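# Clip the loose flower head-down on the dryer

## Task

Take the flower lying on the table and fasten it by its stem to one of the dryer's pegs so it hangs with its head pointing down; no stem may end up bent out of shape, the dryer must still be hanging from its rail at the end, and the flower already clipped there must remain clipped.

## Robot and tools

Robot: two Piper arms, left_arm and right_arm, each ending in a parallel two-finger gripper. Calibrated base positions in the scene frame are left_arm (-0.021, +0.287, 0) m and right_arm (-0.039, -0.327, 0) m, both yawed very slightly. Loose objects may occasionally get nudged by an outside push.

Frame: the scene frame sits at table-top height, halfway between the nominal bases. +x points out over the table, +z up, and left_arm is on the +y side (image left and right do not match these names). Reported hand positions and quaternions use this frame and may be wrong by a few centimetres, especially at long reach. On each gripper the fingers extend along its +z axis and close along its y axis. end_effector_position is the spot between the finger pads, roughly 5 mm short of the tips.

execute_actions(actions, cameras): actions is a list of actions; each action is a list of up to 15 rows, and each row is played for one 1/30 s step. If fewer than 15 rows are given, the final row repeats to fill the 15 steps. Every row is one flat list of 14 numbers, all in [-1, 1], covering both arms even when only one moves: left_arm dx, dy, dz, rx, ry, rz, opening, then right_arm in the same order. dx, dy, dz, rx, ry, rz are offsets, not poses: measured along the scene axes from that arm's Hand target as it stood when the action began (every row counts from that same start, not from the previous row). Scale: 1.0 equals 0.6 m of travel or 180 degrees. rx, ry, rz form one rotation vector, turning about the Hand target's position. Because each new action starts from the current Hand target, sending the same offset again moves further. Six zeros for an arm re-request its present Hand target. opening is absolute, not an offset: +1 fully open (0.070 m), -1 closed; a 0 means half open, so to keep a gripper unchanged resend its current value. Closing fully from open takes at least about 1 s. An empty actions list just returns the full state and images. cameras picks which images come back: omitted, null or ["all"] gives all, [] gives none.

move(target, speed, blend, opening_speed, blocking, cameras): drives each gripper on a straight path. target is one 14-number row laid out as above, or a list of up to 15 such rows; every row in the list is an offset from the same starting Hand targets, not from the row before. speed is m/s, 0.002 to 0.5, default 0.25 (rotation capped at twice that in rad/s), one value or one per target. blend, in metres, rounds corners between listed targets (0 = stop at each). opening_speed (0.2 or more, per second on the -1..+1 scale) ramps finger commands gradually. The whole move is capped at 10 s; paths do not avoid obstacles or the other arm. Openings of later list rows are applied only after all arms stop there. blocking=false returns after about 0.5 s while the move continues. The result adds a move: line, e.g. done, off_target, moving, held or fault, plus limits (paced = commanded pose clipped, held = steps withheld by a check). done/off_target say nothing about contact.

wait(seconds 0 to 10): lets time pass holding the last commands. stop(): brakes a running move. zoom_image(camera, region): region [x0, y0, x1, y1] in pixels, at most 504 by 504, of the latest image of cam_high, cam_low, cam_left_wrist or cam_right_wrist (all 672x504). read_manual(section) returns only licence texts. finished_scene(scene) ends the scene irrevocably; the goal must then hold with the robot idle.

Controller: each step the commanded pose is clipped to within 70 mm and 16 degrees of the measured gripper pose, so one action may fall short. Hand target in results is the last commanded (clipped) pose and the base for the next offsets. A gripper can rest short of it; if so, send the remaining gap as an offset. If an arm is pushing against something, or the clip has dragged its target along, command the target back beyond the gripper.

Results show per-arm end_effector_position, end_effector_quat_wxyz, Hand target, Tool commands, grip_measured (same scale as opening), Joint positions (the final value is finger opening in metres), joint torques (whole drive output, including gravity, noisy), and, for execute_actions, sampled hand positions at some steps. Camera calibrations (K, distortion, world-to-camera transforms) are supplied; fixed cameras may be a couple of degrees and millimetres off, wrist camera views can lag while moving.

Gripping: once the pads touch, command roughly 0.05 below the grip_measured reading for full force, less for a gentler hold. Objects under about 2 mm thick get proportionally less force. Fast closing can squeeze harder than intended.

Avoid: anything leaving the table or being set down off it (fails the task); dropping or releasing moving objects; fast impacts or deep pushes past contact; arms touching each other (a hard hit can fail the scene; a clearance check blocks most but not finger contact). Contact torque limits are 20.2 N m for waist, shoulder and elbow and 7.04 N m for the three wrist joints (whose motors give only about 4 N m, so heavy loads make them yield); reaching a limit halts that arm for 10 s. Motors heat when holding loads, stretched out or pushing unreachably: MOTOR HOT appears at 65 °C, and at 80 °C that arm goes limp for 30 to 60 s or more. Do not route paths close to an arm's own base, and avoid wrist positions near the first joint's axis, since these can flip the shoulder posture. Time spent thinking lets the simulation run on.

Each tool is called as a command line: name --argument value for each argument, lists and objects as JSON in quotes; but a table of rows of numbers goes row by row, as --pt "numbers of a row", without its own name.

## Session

execute_actions --actions '[]'

Scene clock: 0.00 s.
left_arm: end_effector_position=(+0.1437, +0.5859, +0.3558) grip_measured=+0.98 end_effector_quat_wxyz=(-0.579, +0.619, -0.518, -0.115) | right_arm: end_effector_position=(+0.1452, +0.1471, +0.1688) grip_measured=+1.00 end_effector_quat_wxyz=(+0.538, -0.476, +0.659, +0.224)
Joint positions: left_arm=[1.113 1.007 -0.996 0.021 0.384 -0.701 0.069] | right_arm=[1.329 1.799 -0.989 0.669 -0.473 -0.744 0.07]
Joint torques (N m): no reading
Hand target: left_arm +0.1437, +0.5859, +0.3558; +0.579, -0.619, +0.518, +0.115 | right_arm +0.1452, +0.1471, +0.1688; +0.538, -0.476, +0.659, +0.224
Tool commands: left_gripper/opening=+1.0 right_gripper/opening=+1.0
camera_calibration:
cam_left_wrist: T_world_to_cam=[[0.785253, -0.198806, 0.58639, -0.203719], [0.0932559, -0.898274, -0.429426, 0.664686], [0.612112, 0.391893, -0.686833, 0.0475], [0, 0, 0, 1]] pos_world=[0.0689099, 0.537955, 0.437517]
cam_right_wrist: T_world_to_cam=[[0.866273, -0.459781, 0.195377, -0.0916402], [-0.266542, -0.756153, -0.597652, 0.253169], [0.422524, 0.465653, -0.777586, 0.126573], [0, 0, 0, 1]] pos_world=[0.0933853, 0.0903609, 0.267632]

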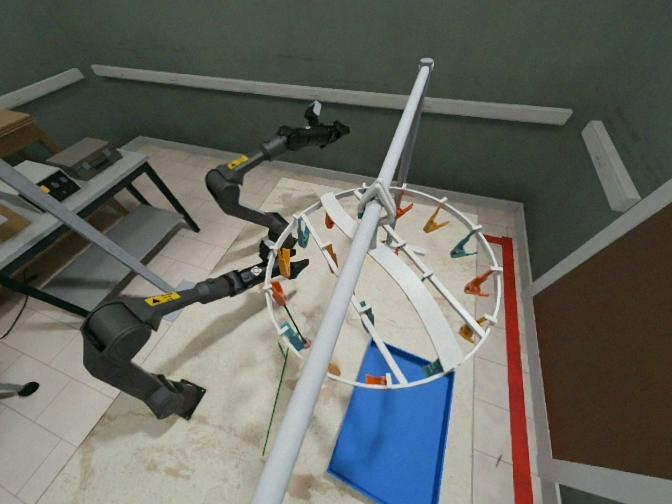

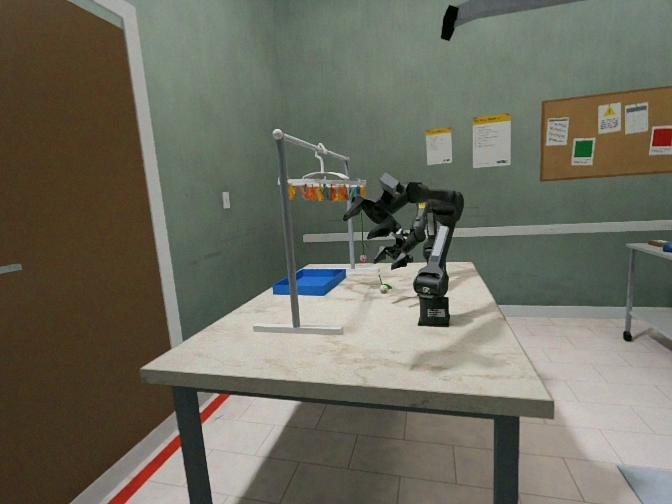

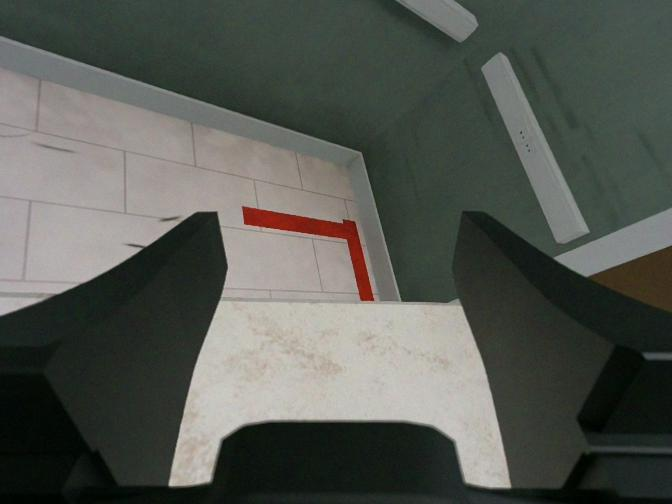

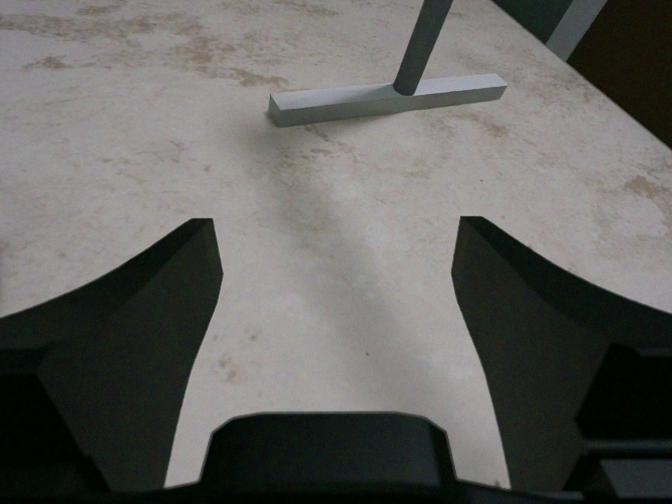

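zoom_image --camera "cam_high" --region '[240, 210, 360, 300]'

zoom_image --camera "cam_high" --region '[220, 280, 380, 480]'

zoom_image --camera "cam_low" --region '[250, 130, 450, 300]'

Scaled by 4.200 from the camera's 672x504 image, which has a finer 960x720 frame.

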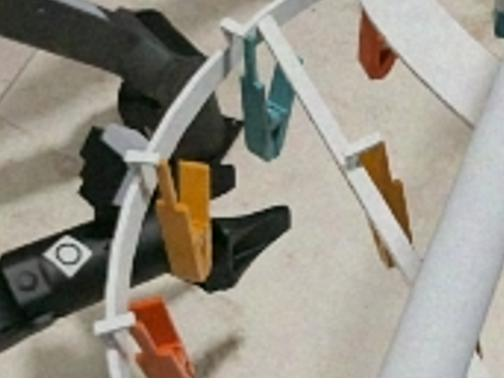

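Scaled by 2.520 from the camera's 672x504 image, which has a finer 960x720 frame.

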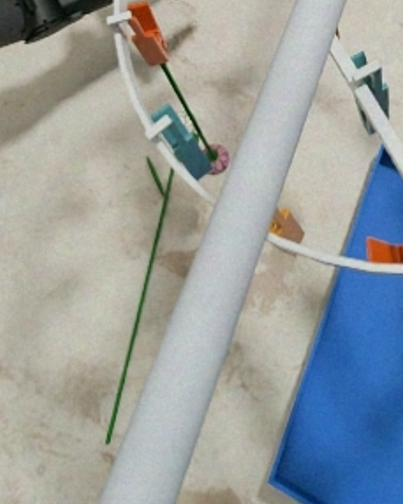

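Scaled by 2.520 from the camera's 672x504 image, which has a finer 960x720 frame.

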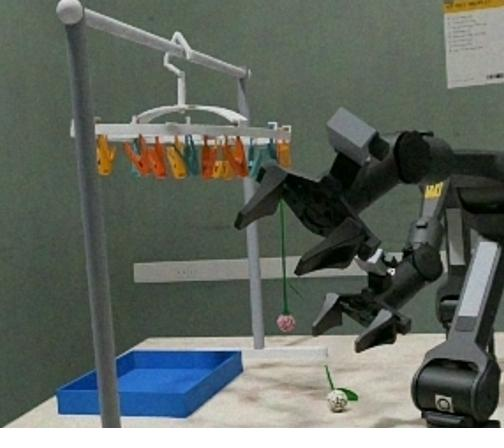

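move --pt "0.26 -0.477 0.107 0.137 -0.028 -0.222 0.6 -0.025 -0.445 0.085 0.1515 0.4946 -0.6985 0.6" --pt "0.0355 -0.8715 0.174 0.2745 -0.0564 -0.4436 0.6 0.133 -0.672 -0.065 0.1515 0.4946 -0.6985 0.6" --blend 0.05 --speed 0.25

Scene clock: 9.20 s.
left_arm: end_effector_position=(+0.1655, +0.0628, +0.4604) grip_measured=+0.60 end_effector_quat_wxyz=(+0.741, +0.147, +0.636, -0.161) | right_arm: end_effector_position=(+0.2251, -0.2562, +0.1290) grip_measured=+0.60 end_effector_quat_wxyz=(+0.323, +0.569, +0.683, +0.324)
Joint positions: left_arm=[-1.61 1.013 -1.015 1.697 1.211 -1.518 0.056] | right_arm=[0.571 1.006 -0.315 1.75 -0.386 0.007 0.056]
Joint torques (N m): left_arm=[0.94 -1.82 -2.66 0.73 -0.11 0] | right_arm=[0.98 -0.73 -6.55 0.3 -0.12 -0.14]
Hand target: left_arm +0.1650, +0.0630, +0.4602; +0.743, +0.114, +0.646, -0.131 | right_arm +0.2250, -0.2561, +0.1298; +0.232, +0.604, +0.726, +0.234
Off the commanded pose: left_arm 0.001 m, 5 deg | right_arm 0.001 m, 54 deg; orientation clipped.
joint read past its limit (right arm) — joint 4 (forearm roll), upper limit.
joint sent to its limit (left arm) — joint 5 (wrist pitch), upper limit. The joint targets are off in orientation, not in position.
joint sent to its limit (right arm) — joint 4 (forearm roll), upper limit. The joint targets are off in orientation, not in position.
move: off_target (left_arm, right_arm); limits=paced
camera_calibration:
cam_left_wrist: T_world_to_cam=[[-0.410331, -0.911717, -0.0200046, 0.135646], [-0.402951, 0.200945, -0.892889, 0.464165], [0.818082, -0.35832, -0.449831, 0.214918], [0, 0, 0, 1]]
cam_right_wrist: T_world_to_cam=[[-0.575231, -0.118146, -0.809414, 0.203116], [-0.552605, 0.785698, 0.278039, 0.292182], [0.603106, 0.607223, -0.517246, 0.211676], [0, 0, 0, 1]]

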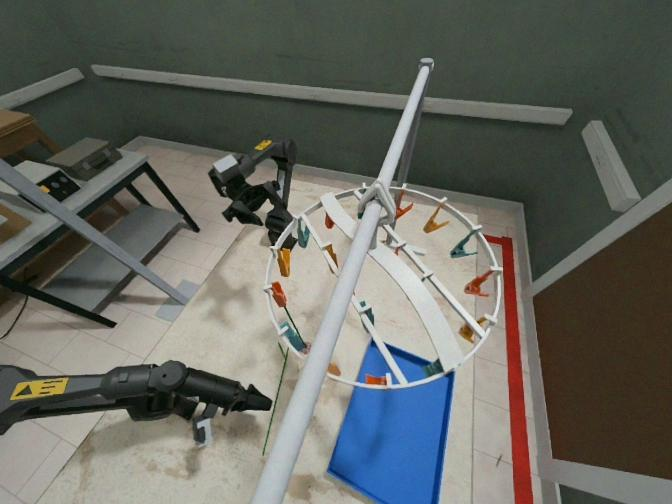

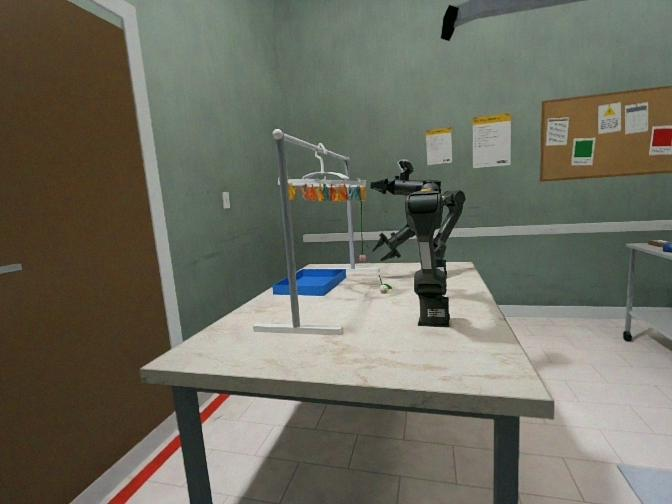

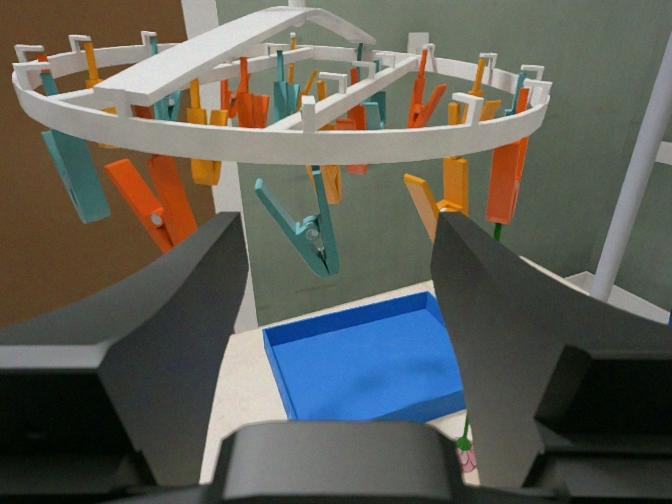

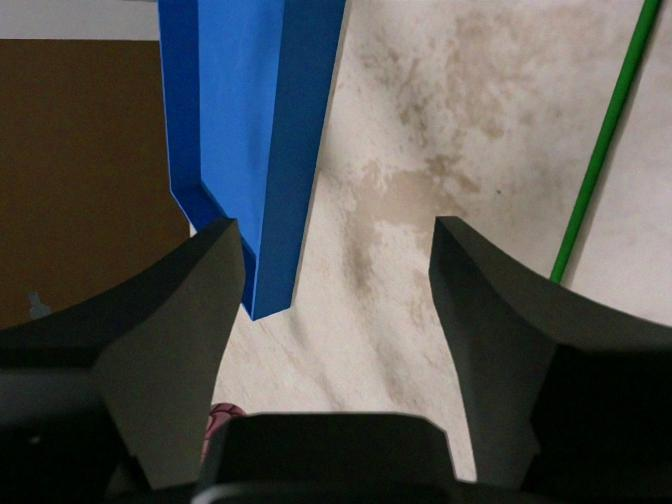

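move --target '[0.067,-0.013,-0.012,0,0,0,0.6,-0.03,0,0.117,-0.335,-0.1035,0.325,0.6]' --speed 0.2

Scene clock: 13.93 s.
left_arm: end_effector_position=(+0.2051, +0.0553, +0.4530) grip_measured=+0.60 end_effector_quat_wxyz=(+0.743, +0.114, +0.646, -0.132) | right_arm: end_effector_position=(+0.2073, -0.2561, +0.1996) grip_measured=+0.60 end_effector_quat_wxyz=(+0.563, -0.036, +0.826, +0.021)
Joint positions: left_arm=[-1.394 1.105 -1.048 1.712 1.096 -1.61 0.056] | right_arm=[0.927 0.773 -0.329 1.75 -0.781 -1.439 0.056]
Joint torques (N m): left_arm=[0.58 -1.54 -3.84 0.84 -0.19 0.03] | right_arm=[0.82 0.69 -7.21 -0.08 -0.16 0.09]
Hand target: left_arm +0.2052, +0.0552, +0.4530; +0.743, +0.114, +0.646, -0.131 | right_arm +0.2070, -0.2561, +0.2000; +0.457, -0.041, +0.888, +0.021
Off the commanded pose: left_arm 0.000 m, 0 deg | right_arm 0.000 m, 14 deg.
joint sent to its limit (right arm) — joint 4 (forearm roll), upper limit. The joint targets are off in orientation, not in position.
move: off_target (right_arm)
camera_calibration:
cam_left_wrist: T_world_to_cam=[[-0.327396, -0.944866, -0.00634431, 0.123551], [-0.432166, 0.15571, -0.888249, 0.481387], [0.840264, -0.288068, -0.459318, 0.172364], [0, 0, 0, 1]]
cam_right_wrist: T_world_to_cam=[[0.0701822, -0.997408, -0.0158692, -0.267277], [-0.816497, -0.0482987, -0.575327, 0.274097], [0.573069, 0.0533348, -0.81777, 0.183299], [0, 0, 0, 1]]

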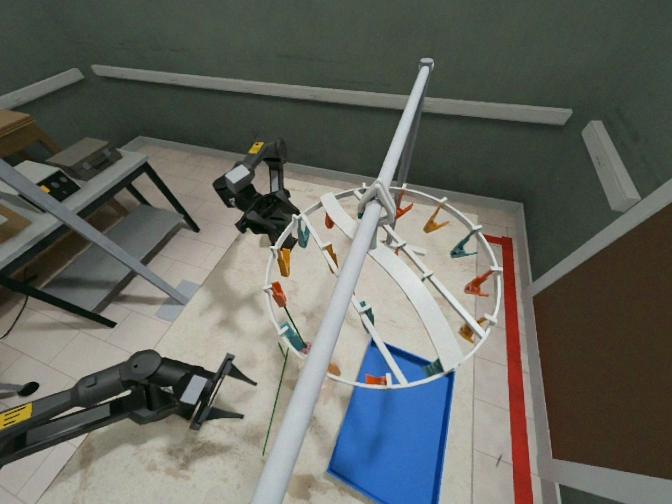

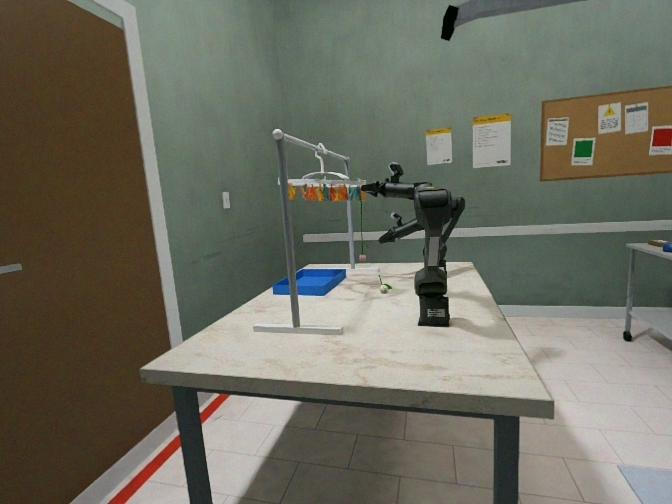

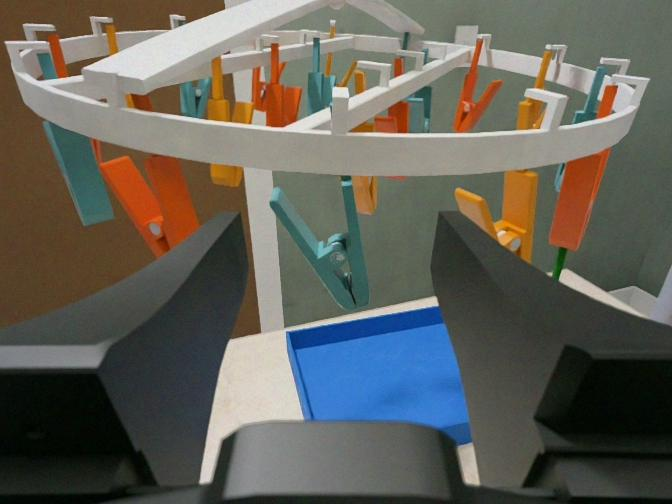

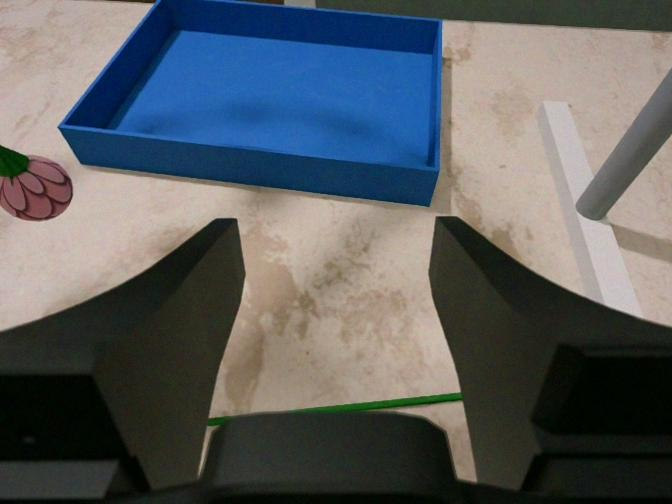

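move --target '[0,0,0,0,0,0,0.6,0.02,0.02,0,-0.056,0.297,0.055,0.6]' --speed 0.25 --cameras '["cam_right_wrist"]'

Scene clock: 17.10 s.
left_arm: end_effector_position=(+0.2051, +0.0553, +0.4530) grip_measured=+0.60 end_effector_quat_wxyz=(+0.743, +0.114, +0.646, -0.132) | right_arm: end_effector_position=(+0.2193, -0.2441, +0.1995) grip_measured=+0.60 end_effector_quat_wxyz=(+0.549, -0.113, +0.828, -0.030)
Joint positions: left_arm=[-1.394 1.105 -1.048 1.712 1.096 -1.61 0.056] | right_arm=[0.877 0.865 -0.385 1.75 -0.725 -1.619 0.056]
Joint torques (N m): left_arm=[-0.75 -2.47 -3.4 0.72 0.04 0.22] | right_arm=[0.99 0.05 -6.92 0.13 -0.12 -0.09]
Hand target: left_arm +0.2052, +0.0552, +0.4530; +0.743, +0.114, +0.646, -0.131 | right_arm +0.2190, -0.2441, +0.2000; +0.428, -0.123, +0.895, -0.023
Off the commanded pose: left_arm 0.000 m, 0 deg | right_arm 0.001 m, 67 deg; orientation clipped.
joint sent to its limit (right arm) — joint 4 (forearm roll), upper limit. The joint targets are off in orientation, not in position.
move: off_target (right_arm); limits=paced
camera_calibration:
cam_right_wrist: T_world_to_cam=[[0.141047, -0.977896, 0.154354, -0.300937], [-0.817748, -0.202963, -0.538604, 0.239596], [0.558027, -0.0502541, -0.8283, 0.155815], [0, 0, 0, 1]]
Images, in order: cam_right_wrist.

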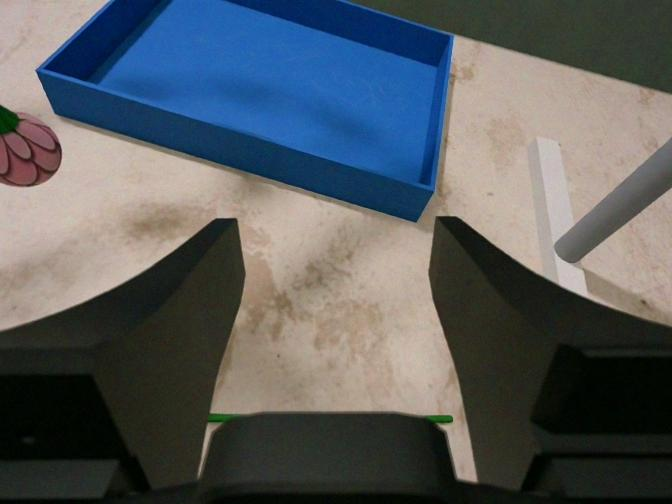

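move --target '[0,0,0,0,0,0,0.6,-0.2,0.3,0.02,0,0,0.46,0.6]' --speed 0.3 --cameras '["cam_right_wrist"]'

Scene clock: 20.47 s.
left_arm: end_effector_position=(+0.2051, +0.0553, +0.4530) grip_measured=+0.60 end_effector_quat_wxyz=(+0.743, +0.114, +0.646, -0.132) | right_arm: end_effector_position=(+0.0990, -0.0639, +0.2123) grip_measured=+0.60 end_effector_quat_wxyz=(-0.336, +0.684, -0.590, -0.266)
Joint positions: left_arm=[-1.394 1.105 -1.048 1.712 1.096 -1.61 0.056] | right_arm=[0.614 1.118 -0.779 0.893 0.912 -1.533 0.056]
Joint torques (N m): left_arm=[-0.72 -2.42 -2.85 0.6 0.04 0.21] | right_arm=[0.52 -4.19 -5.86 0.74 -0.24 -0.1]
Hand target: left_arm +0.2052, +0.0552, +0.4530; +0.743, +0.114, +0.646, -0.131 | right_arm +0.0990, -0.0641, +0.2120; -0.336, +0.684, -0.590, -0.265
Off the commanded pose: left_arm 0.000 m, 0 deg | right_arm 0.000 m, 0 deg.
move: done; limits=paced
camera_calibration:
cam_right_wrist: T_world_to_cam=[[0.989627, 0.0589901, 0.130988, -0.122473], [0.0950607, -0.95253, -0.289223, -0.00653459], [0.107709, 0.298675, -0.948257, 0.334926], [0, 0, 0, 1]]
Images, in order: cam_right_wrist.

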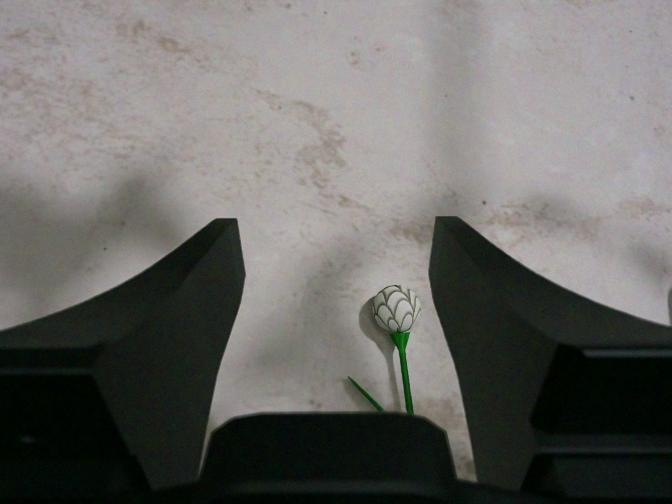

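move --pt "0 0 0 0 0 0 0.6 0.202 -0.293 -0.203 -0.196 0.249 -0.507 0.6" --speed 0.3 --cameras '["cam_right_wrist"]'

move --target '[0,0,0,0,0,0,0.6,0.025,-0.023,-0.01,0,0,-0.44,0.6]' --speed 0.3

Scene clock: 25.67 s.
left_arm: end_effector_position=(+0.2051, +0.0553, +0.4530) grip_measured=+0.60 end_effector_quat_wxyz=(+0.743, +0.114, +0.646, -0.132) | right_arm: end_effector_position=(+0.2205, -0.2401, +0.0902) grip_measured=+0.60 end_effector_quat_wxyz=(+0.000, +0.001, +1.000, +0.000)
Joint positions: left_arm=[-1.394 1.105 -1.048 1.712 1.096 -1.61 0.056] | right_arm=[0.328 1.575 -1.021 0 1.103 0.323 0.056]
Joint torques (N m): left_arm=[-0.63 -2.43 -2.85 0.6 0.03 0.17] | right_arm=[1.24 -8.18 -5.14 0.19 -0.13 -0.08]
Hand target: left_arm +0.2052, +0.0552, +0.4530; +0.743, +0.114, +0.646, -0.131 | right_arm +0.2202, -0.2399, +0.0902; +0.001, +0.000, +1.000, +0.000
Off the commanded pose: left_arm 0.000 m, 0 deg | right_arm 0.000 m, 0 deg.
move: done
camera_calibration:
cam_right_wrist: T_world_to_cam=[[-0.025344, -0.999671, 0.00402686, -0.235323], [-0.835013, 0.0233839, 0.549733, 0.142478], [-0.549646, 0.0105699, -0.835331, 0.324229], [0, 0, 0, 1]]
Images, in order: cam_right_wrist.

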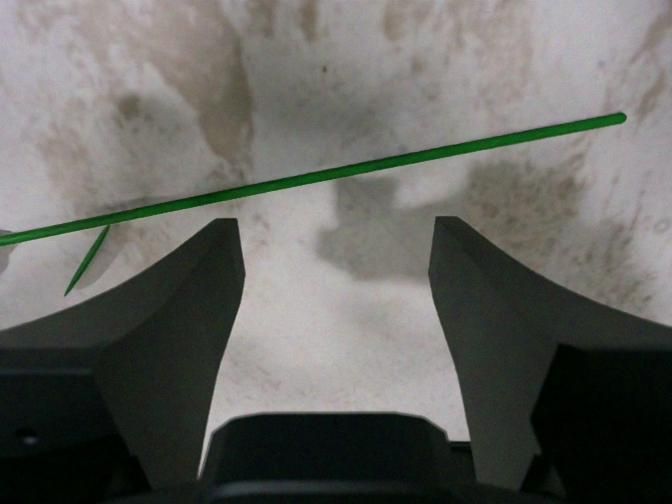

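Scene clock: 28.37 s.
left_arm: end_effector_position=(+0.2051, +0.0553, +0.4530) grip_measured=+0.60 end_effector_quat_wxyz=(+0.743, +0.114, +0.646, -0.132) | right_arm: end_effector_position=(+0.2350, -0.2538, +0.0841) grip_measured=+0.60 end_effector_quat_wxyz=(+0.000, +0.638, +0.770, +0.000)
Joint positions: left_arm=[-1.394 1.105 -1.048 1.712 1.096 -1.61 0.056] | right_arm=[0.267 1.618 -1.046 -0.001 1.086 1.644 0.056]
Joint torques (N m): left_arm=[-0.65 -2.39 -2.86 0.62 0.02 0.17] | right_arm=[1.04 -6.99 -5.89 -0.11 -0.02 -0.15]
Hand target: left_arm +0.2052, +0.0552, +0.4530; +0.743, +0.114, +0.646, -0.131 | right_arm +0.2352, -0.2537, +0.0842; +0.001, +0.638, +0.770, +0.000
Off the commanded pose: left_arm 0.000 m, 0 deg | right_arm 0.000 m, 0 deg.
move: done
camera_calibration:
cam_left_wrist: T_world_to_cam=[[-0.327396, -0.944866, -0.00634431, 0.123551], [-0.432166, 0.15571, -0.888249, 0.481387], [0.840264, -0.288068, -0.459318, 0.172364], [0, 0, 0, 1]]
cam_right_wrist: T_world_to_cam=[[-0.986658, -0.162749, 0.00425236, 0.189738], [-0.133666, 0.824701, 0.549547, 0.196861], [-0.0929451, 0.541647, -0.835452, 0.354725], [0, 0, 0, 1]]

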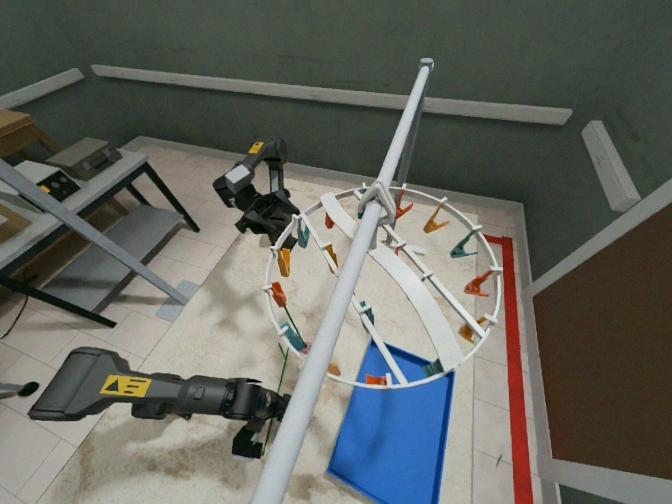

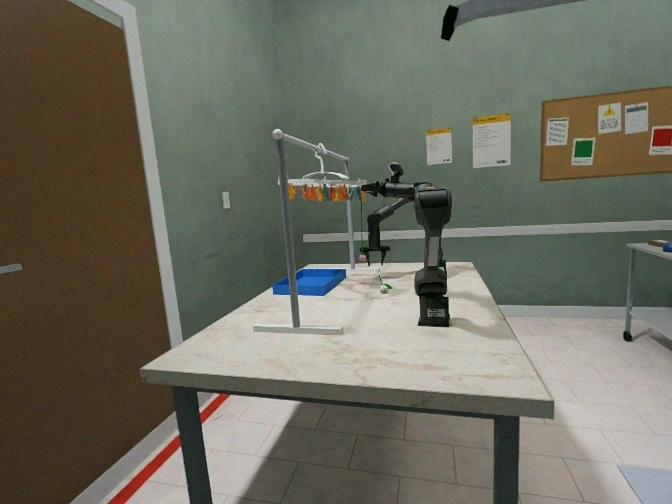

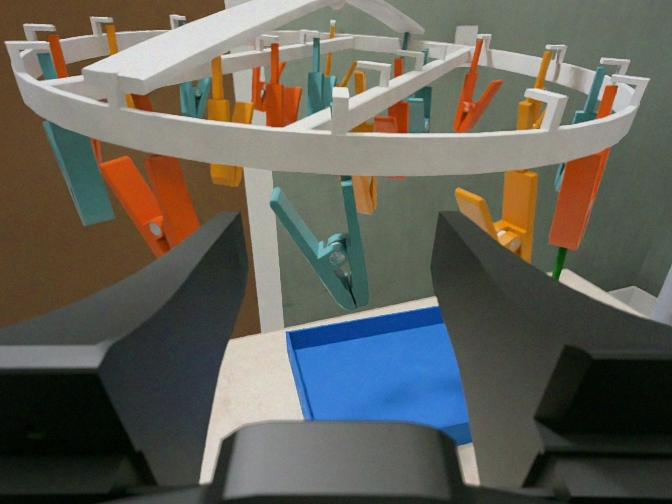

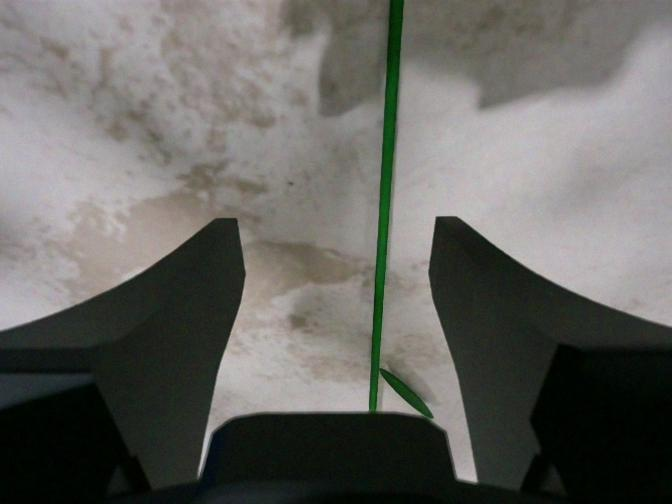

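move --target '[0,0,0,0,0,0,0.6,-0.0395,0.0095,-0.103,0,0,0,0.2]' --speed 0.15 --cameras '["cam_right_wrist","cam_low"]'

Scene clock: 29.43 s.
left_arm: end_effector_position=(+0.2051, +0.0553, +0.4530) grip_measured=+0.60 end_effector_quat_wxyz=(+0.743, +0.114, +0.646, -0.132) | right_arm: end_effector_position=(+0.2111, -0.2481, +0.0219) grip_measured=+0.20 end_effector_quat_wxyz=(+0.000, +0.638, +0.770, -0.001)
Joint positions: left_arm=[-1.394 1.105 -1.048 1.712 1.096 -1.61 0.056] | right_arm=[0.311 1.667 -0.821 -0.001 0.812 1.688 0.042]
Joint torques (N m): left_arm=[-0.65 -2.35 -2.89 0.62 0.01 0.16] | right_arm=[0.81 -8.21 -5.45 -0.06 0.14 0.02]
Hand target: left_arm +0.2052, +0.0552, +0.4530; +0.743, +0.114, +0.646, -0.131 | right_arm +0.2115, -0.2480, +0.0224; +0.001, +0.638, +0.770, +0.000
Off the commanded pose: left_arm 0.000 m, 0 deg | right_arm 0.001 m, 0 deg.
move: done
camera_calibration:
cam_right_wrist: T_world_to_cam=[[-0.986606, -0.16304, 0.00506135, 0.167242], [-0.133463, 0.824687, 0.549618, 0.223149], [-0.0937837, 0.541581, -0.835401, 0.297636], [0, 0, 0, 1]]
Images, in order: cam_low, cam_right_wrist.

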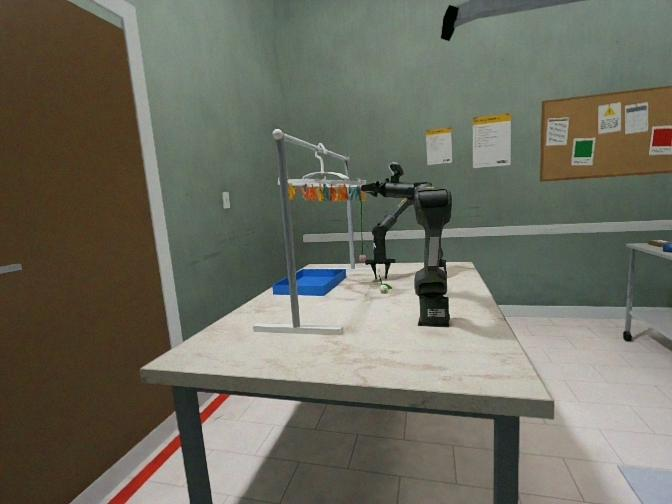

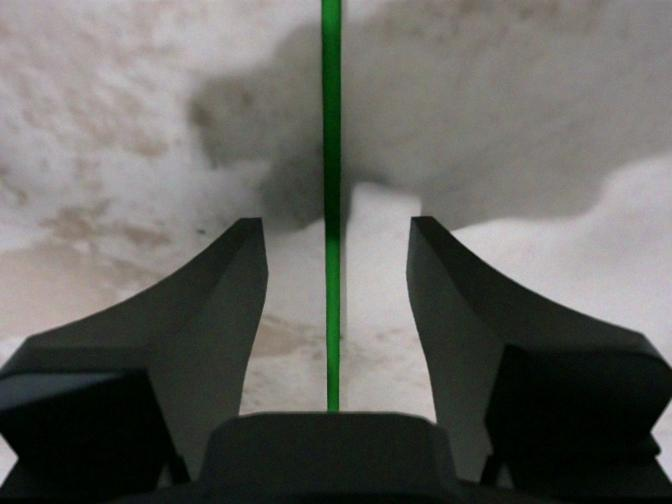

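move --target '[0,0,0,0,0,0,0.6,-0.001,0,-0.024,0,0,0,0.2]' --speed 0.03 --cameras '["cam_right_wrist"]'

move --target '[0,0,0,0,0,0,0.6,0,0,0,0,0,0,-1]' --opening_speed 1.2 --cameras '["cam_right_wrist"]'

Scene clock: 30.27 s.
left_arm: end_effector_position=(+0.2051, +0.0553, +0.4530) grip_measured=+0.60 end_effector_quat_wxyz=(+0.743, +0.114, +0.646, -0.132) | right_arm: end_effector_position=(+0.2110, -0.2482, +0.0078) grip_measured=+0.20 end_effector_quat_wxyz=(+0.001, +0.638, +0.770, +0.000)
Joint positions: left_arm=[-1.394 1.105 -1.048 1.712 1.096 -1.61 0.056] | right_arm=[0.311 1.701 -0.794 -0.001 0.75 1.689 0.042]
Joint torques (N m): left_arm=[-0.6 -2.44 -2.9 0.62 0.02 0.15] | right_arm=[1.02 -7.93 -4.75 -0.16 0.09 0.1]
Hand target: left_arm +0.2052, +0.0552, +0.4530; +0.743, +0.114, +0.646, -0.131 | right_arm +0.2109, -0.2480, +0.0080; +0.001, +0.638, +0.770, +0.000
Off the commanded pose: left_arm 0.000 m, 0 deg | right_arm 0.000 m, 0 deg.
move: done
camera_calibration:
cam_right_wrist: T_world_to_cam=[[-0.986746, -0.162236, 0.00344415, 0.167422], [-0.13364, 0.824496, 0.54986, 0.230884], [-0.0920465, 0.542112, -0.83525, 0.285639], [0, 0, 0, 1]]
Images, in order: cam_right_wrist.

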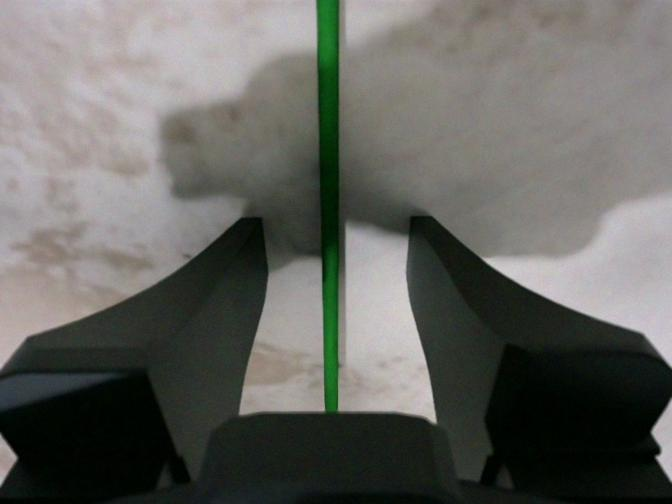

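Scene clock: 31.47 s.
left_arm: end_effector_position=(+0.2051, +0.0553, +0.4530) grip_measured=+0.60 end_effector_quat_wxyz=(+0.743, +0.114, +0.646, -0.132) | right_arm: end_effector_position=(+0.2107, -0.2480, +0.0078) grip_measured=-0.88 end_effector_quat_wxyz=(+0.000, +0.638, +0.770, +0.000)
Joint positions: left_arm=[-1.394 1.105 -1.048 1.712 1.096 -1.61 0.056] | right_arm=[0.312 1.701 -0.794 -0.001 0.751 1.689 0.004]
Joint torques (N m): left_arm=[-0.61 -2.39 -2.88 0.62 0.01 0.15] | right_arm=[1.27 -8.4 -5.16 -0.12 0.09 0.1]
Hand target: left_arm +0.2052, +0.0552, +0.4530; +0.743, +0.114, +0.646, -0.131 | right_arm +0.2109, -0.2480, +0.0080; +0.001, +0.638, +0.770, +0.000
Off the commanded pose: left_arm 0.000 m, 0 deg | right_arm 0.000 m, 0 deg.
move: done
camera_calibration:
cam_right_wrist: T_world_to_cam=[[-0.986601, -0.163095, 0.00430798, 0.166947], [-0.133901, 0.824524, 0.549755, 0.230781], [-0.0932142, 0.541812, -0.835315, 0.285701], [0, 0, 0, 1]]
Images, in order: cam_right_wrist.

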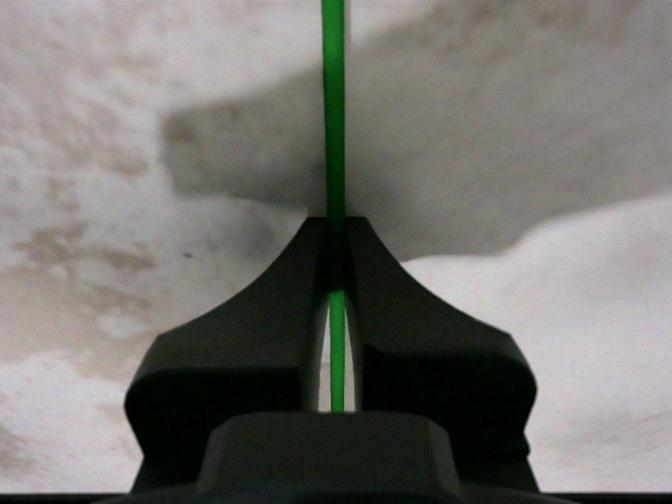

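move --pt "0.04 -0.010 -0.007 0 0 0 0.6 0.04 -0.133 0.108 0 0 0 -1" --pt "0.081 -0.020 -0.0135 0 0 0 0.6 0.132 -0.203 0.587 -0.3695 -0.374 0.299 -1" --speed 0.18 --blend 0.02

Scene clock: 38.33 s.
left_arm: end_effector_position=(+0.2536, +0.0432, +0.4450) grip_measured=+0.60 end_effector_quat_wxyz=(+0.739, +0.114, +0.651, -0.130) | right_arm: end_effector_position=(+0.2899, -0.3697, +0.3609) grip_measured=-0.88 end_effector_quat_wxyz=(+0.685, +0.067, +0.722, -0.065)
Joint positions: left_arm=[-1.138 1.189 -1.085 1.753 0.85 -1.705 0.056] | right_arm=[-0.01 0.921 -0.751 -1.74 0.173 1.75 0.004]
Joint torques (N m): left_arm=[0.79 -1.99 -4.08 0.53 -0.12 0.01] | right_arm=[0.7 -1.5 -6.66 -0.09 0.18 0.08]
Hand target: left_arm +0.2538, +0.0432, +0.4449; +0.743, +0.114, +0.646, -0.131 | right_arm +0.2901, -0.3698, +0.3602; +0.705, +0.061, +0.704, -0.062
Off the commanded pose: left_arm 0.000 m, 1 deg | right_arm 0.001 m, 3 deg.
joint sent to its limit (left arm) — joint 4 (forearm roll), upper limit. The joint targets still meet the commanded pose.
joint sent to its limit (right arm) — joint 4 (forearm roll), lower limit. The joint targets are off in orientation, not in position.
move: off_target (right_arm)
camera_calibration:
cam_left_wrist: T_world_to_cam=[[-0.325938, -0.94536, -0.00770823, 0.128212], [-0.443642, 0.160147, -0.881779, 0.496911], [0.834833, -0.283985, -0.4716, 0.131083], [0, 0, 0, 1]]
cam_right_wrist: T_world_to_cam=[[-0.191325, -0.981297, -0.0212154, -0.30012], [-0.579137, 0.130313, -0.804748, 0.50885], [0.792462, -0.141682, -0.593237, 0.0571732], [0, 0, 0, 1]]

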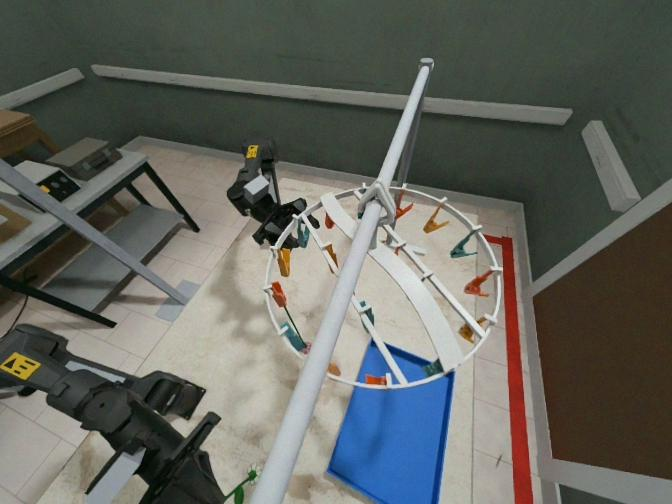

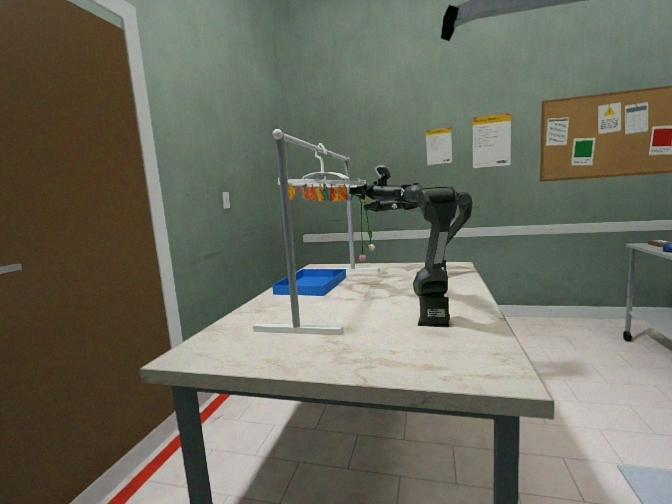

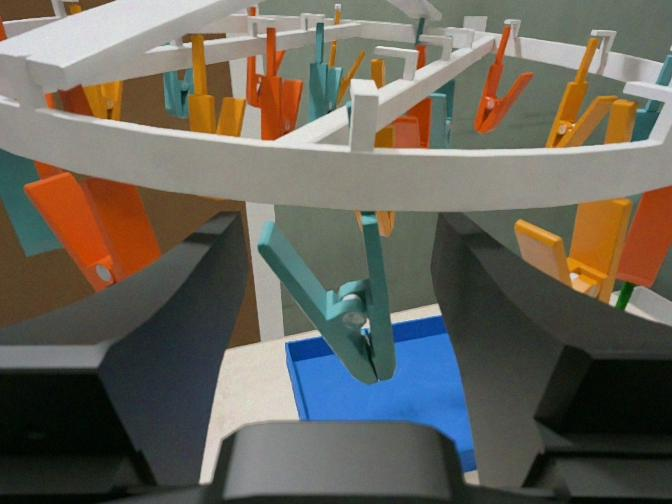

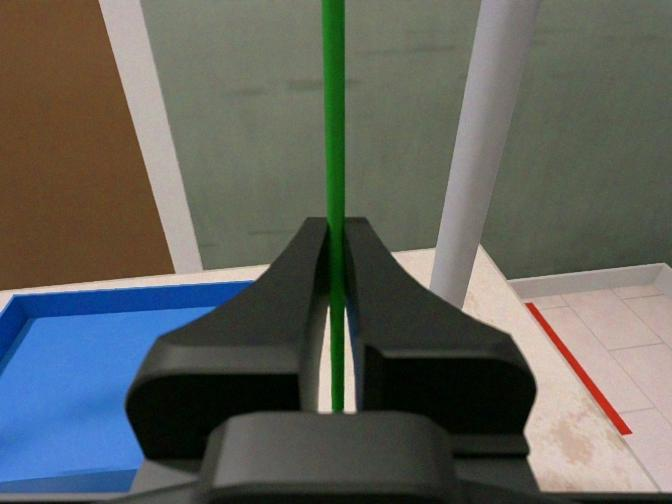

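move --target '[0.008,-0.003,-0.0067,0,0,0,0.6,0,0,0,0,0,0,-1]' --speed 0.05 --cameras '["cam_left_wrist"]'

move --target '[0,0,0,0,0,0,-0.3,0,0,0,0,0,0,-1]' --opening_speed 0.6 --cameras '["cam_left_wrist"]'

move --target '[0,0,0,0,0,0,-0.7,0,0,0,0,0,0,-1]' --opening_speed 0.35 --cameras '["cam_left_wrist","cam_low","cam_high"]'

Scene clock: 39.80 s.
left_arm: end_effector_position=(+0.2584, +0.0413, +0.4407) grip_measured=+0.60 end_effector_quat_wxyz=(+0.735, +0.115, +0.655, -0.129) | right_arm: end_effector_position=(+0.2899, -0.3697, +0.3609) grip_measured=-0.88 end_effector_quat_wxyz=(+0.685, +0.067, +0.722, -0.065)
Joint positions: left_arm=[-1.119 1.201 -1.086 1.753 0.834 -1.715 0.056] | right_arm=[-0.01 0.921 -0.751 -1.74 0.173 1.75 0.004]
Joint torques (N m): left_arm=[0.75 -2.17 -4.05 0.56 -0.12 0.01] | right_arm=[1.21 -1.65 -6.63 0.02 0.24 0.07]
Hand target: left_arm +0.2585, +0.0414, +0.4409; +0.743, +0.114, +0.646, -0.131 | right_arm +0.2901, -0.3698, +0.3602; +0.705, +0.061, +0.704, -0.062
Off the commanded pose: left_arm 0.000 m, 1 deg | right_arm 0.001 m, 3 deg.
joint sent to its limit (left arm) — joint 4 (forearm roll), upper limit. The joint targets still meet the commanded pose.
joint sent to its limit (right arm) — joint 4 (forearm roll), lower limit. The joint targets are off in orientation, not in position.
move: off_target (right_arm)
camera_calibration:
cam_left_wrist: T_world_to_cam=[[-0.325178, -0.945617, -0.00824178, 0.127972], [-0.451948, 0.163059, -0.877015, 0.495573], [0.830664, -0.281461, -0.480393, 0.129332], [0, 0, 0, 1]]
Images, in order: cam_left_wrist.

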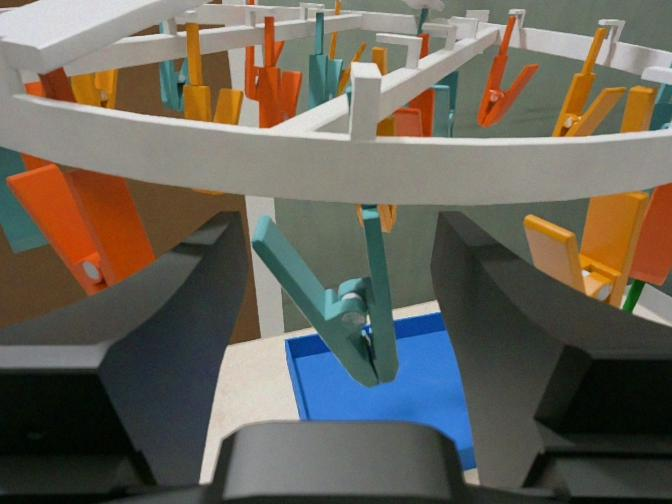

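Scene clock: 41.50 s.
left_arm: end_effector_position=(+0.2584, +0.0413, +0.4407) grip_measured=-0.29 end_effector_quat_wxyz=(+0.735, +0.115, +0.655, -0.129) | right_arm: end_effector_position=(+0.2899, -0.3697, +0.3609) grip_measured=-0.88 end_effector_quat_wxyz=(+0.685, +0.067, +0.722, -0.065)
Joint positions: left_arm=[-1.119 1.201 -1.086 1.753 0.834 -1.715 0.025] | right_arm=[-0.01 0.921 -0.751 -1.74 0.173 1.75 0.004]
Joint torques (N m): left_arm=[0.18 -2.7 -4.1 0.62 -0.02 0.08] | right_arm=[0.56 -2.01 -6.63 0.06 0.14 0.08]
Hand target: left_arm +0.2585, +0.0414, +0.4409; +0.743, +0.114, +0.646, -0.131 | right_arm +0.2901, -0.3698, +0.3602; +0.705, +0.061, +0.704, -0.062
Off the commanded pose: left_arm 0.000 m, 1 deg | right_arm 0.001 m, 3 deg.
joint sent to its limit (left arm) — joint 4 (forearm roll), upper limit. The joint targets still meet the commanded pose.
joint sent to its limit (right arm) — joint 4 (forearm roll), lower limit. The joint targets are off in orientation, not in position.
move: off_target (right_arm)
camera_calibration:
cam_left_wrist: T_world_to_cam=[[-0.325178, -0.945617, -0.00824178, 0.127972], [-0.451948, 0.163059, -0.877015, 0.495573], [0.830664, -0.281461, -0.480393, 0.129332], [0, 0, 0, 1]]
Images, in order: cam_left_wrist.

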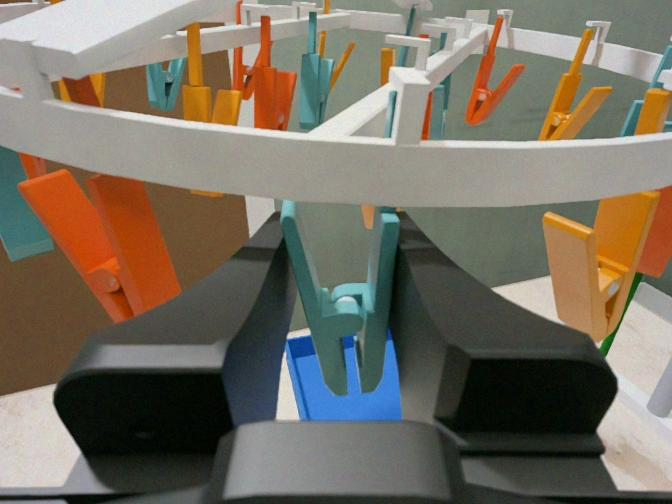

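Scene clock: 42.87 s.
left_arm: end_effector_position=(+0.2584, +0.0413, +0.4407) grip_measured=-0.44 end_effector_quat_wxyz=(+0.735, +0.115, +0.655, -0.129) | right_arm: end_effector_position=(+0.2899, -0.3697, +0.3609) grip_measured=-0.88 end_effector_quat_wxyz=(+0.685, +0.067, +0.722, -0.065)
Joint positions: left_arm=[-1.119 1.201 -1.086 1.753 0.834 -1.715 0.02] | right_arm=[-0.01 0.921 -0.751 -1.74 0.173 1.75 0.004]
Joint torques (N m): left_arm=[-0.38 -3.15 -3.84 0.67 0.08 0.15] | right_arm=[0.61 -2.25 -6.32 0.02 0.08 0.08]
Hand target: left_arm +0.2586, +0.0414, +0.4409; +0.743, +0.114, +0.646, -0.131 | right_arm +0.2901, -0.3698, +0.3602; +0.705, +0.061, +0.704, -0.062
Off the commanded pose: left_arm 0.000 m, 1 deg | right_arm 0.001 m, 3 deg.
joint sent to its limit (left arm) — joint 4 (forearm roll), upper limit. The joint targets still meet the commanded pose.
joint sent to its limit (right arm) — joint 4 (forearm roll), lower limit. The joint targets are off in orientation, not in position.
move: off_target (right_arm)
camera_calibration:
cam_left_wrist: T_world_to_cam=[[-0.325178, -0.945617, -0.00824178, 0.127972], [-0.451948, 0.163059, -0.877015, 0.495573], [0.830664, -0.281461, -0.480393, 0.129332], [0, 0, 0, 1]]
Images, in order: cam_high, cam_low, cam_left_wrist.

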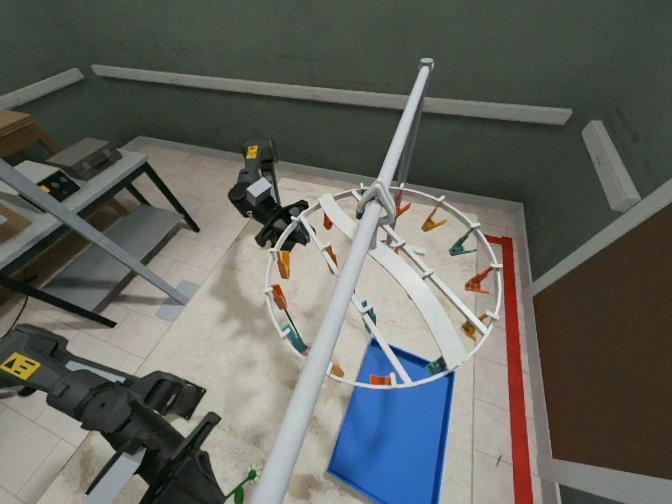

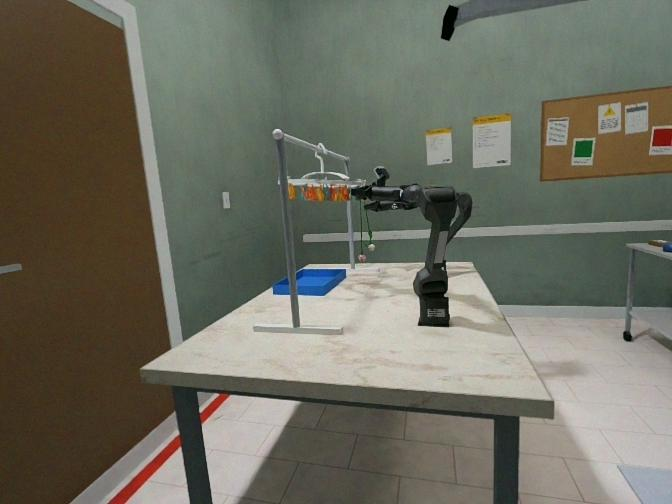

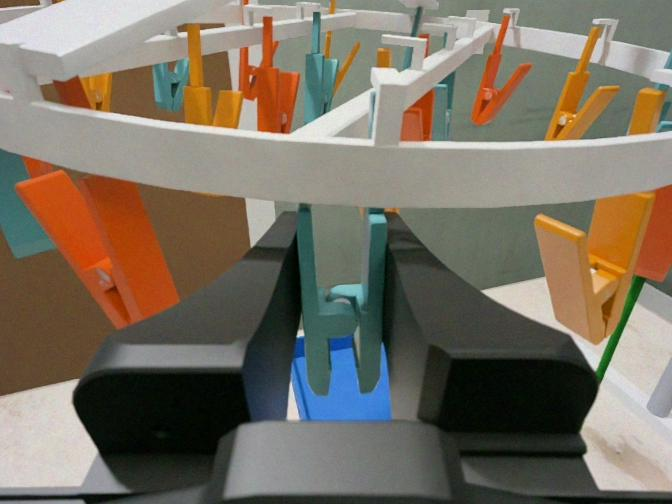

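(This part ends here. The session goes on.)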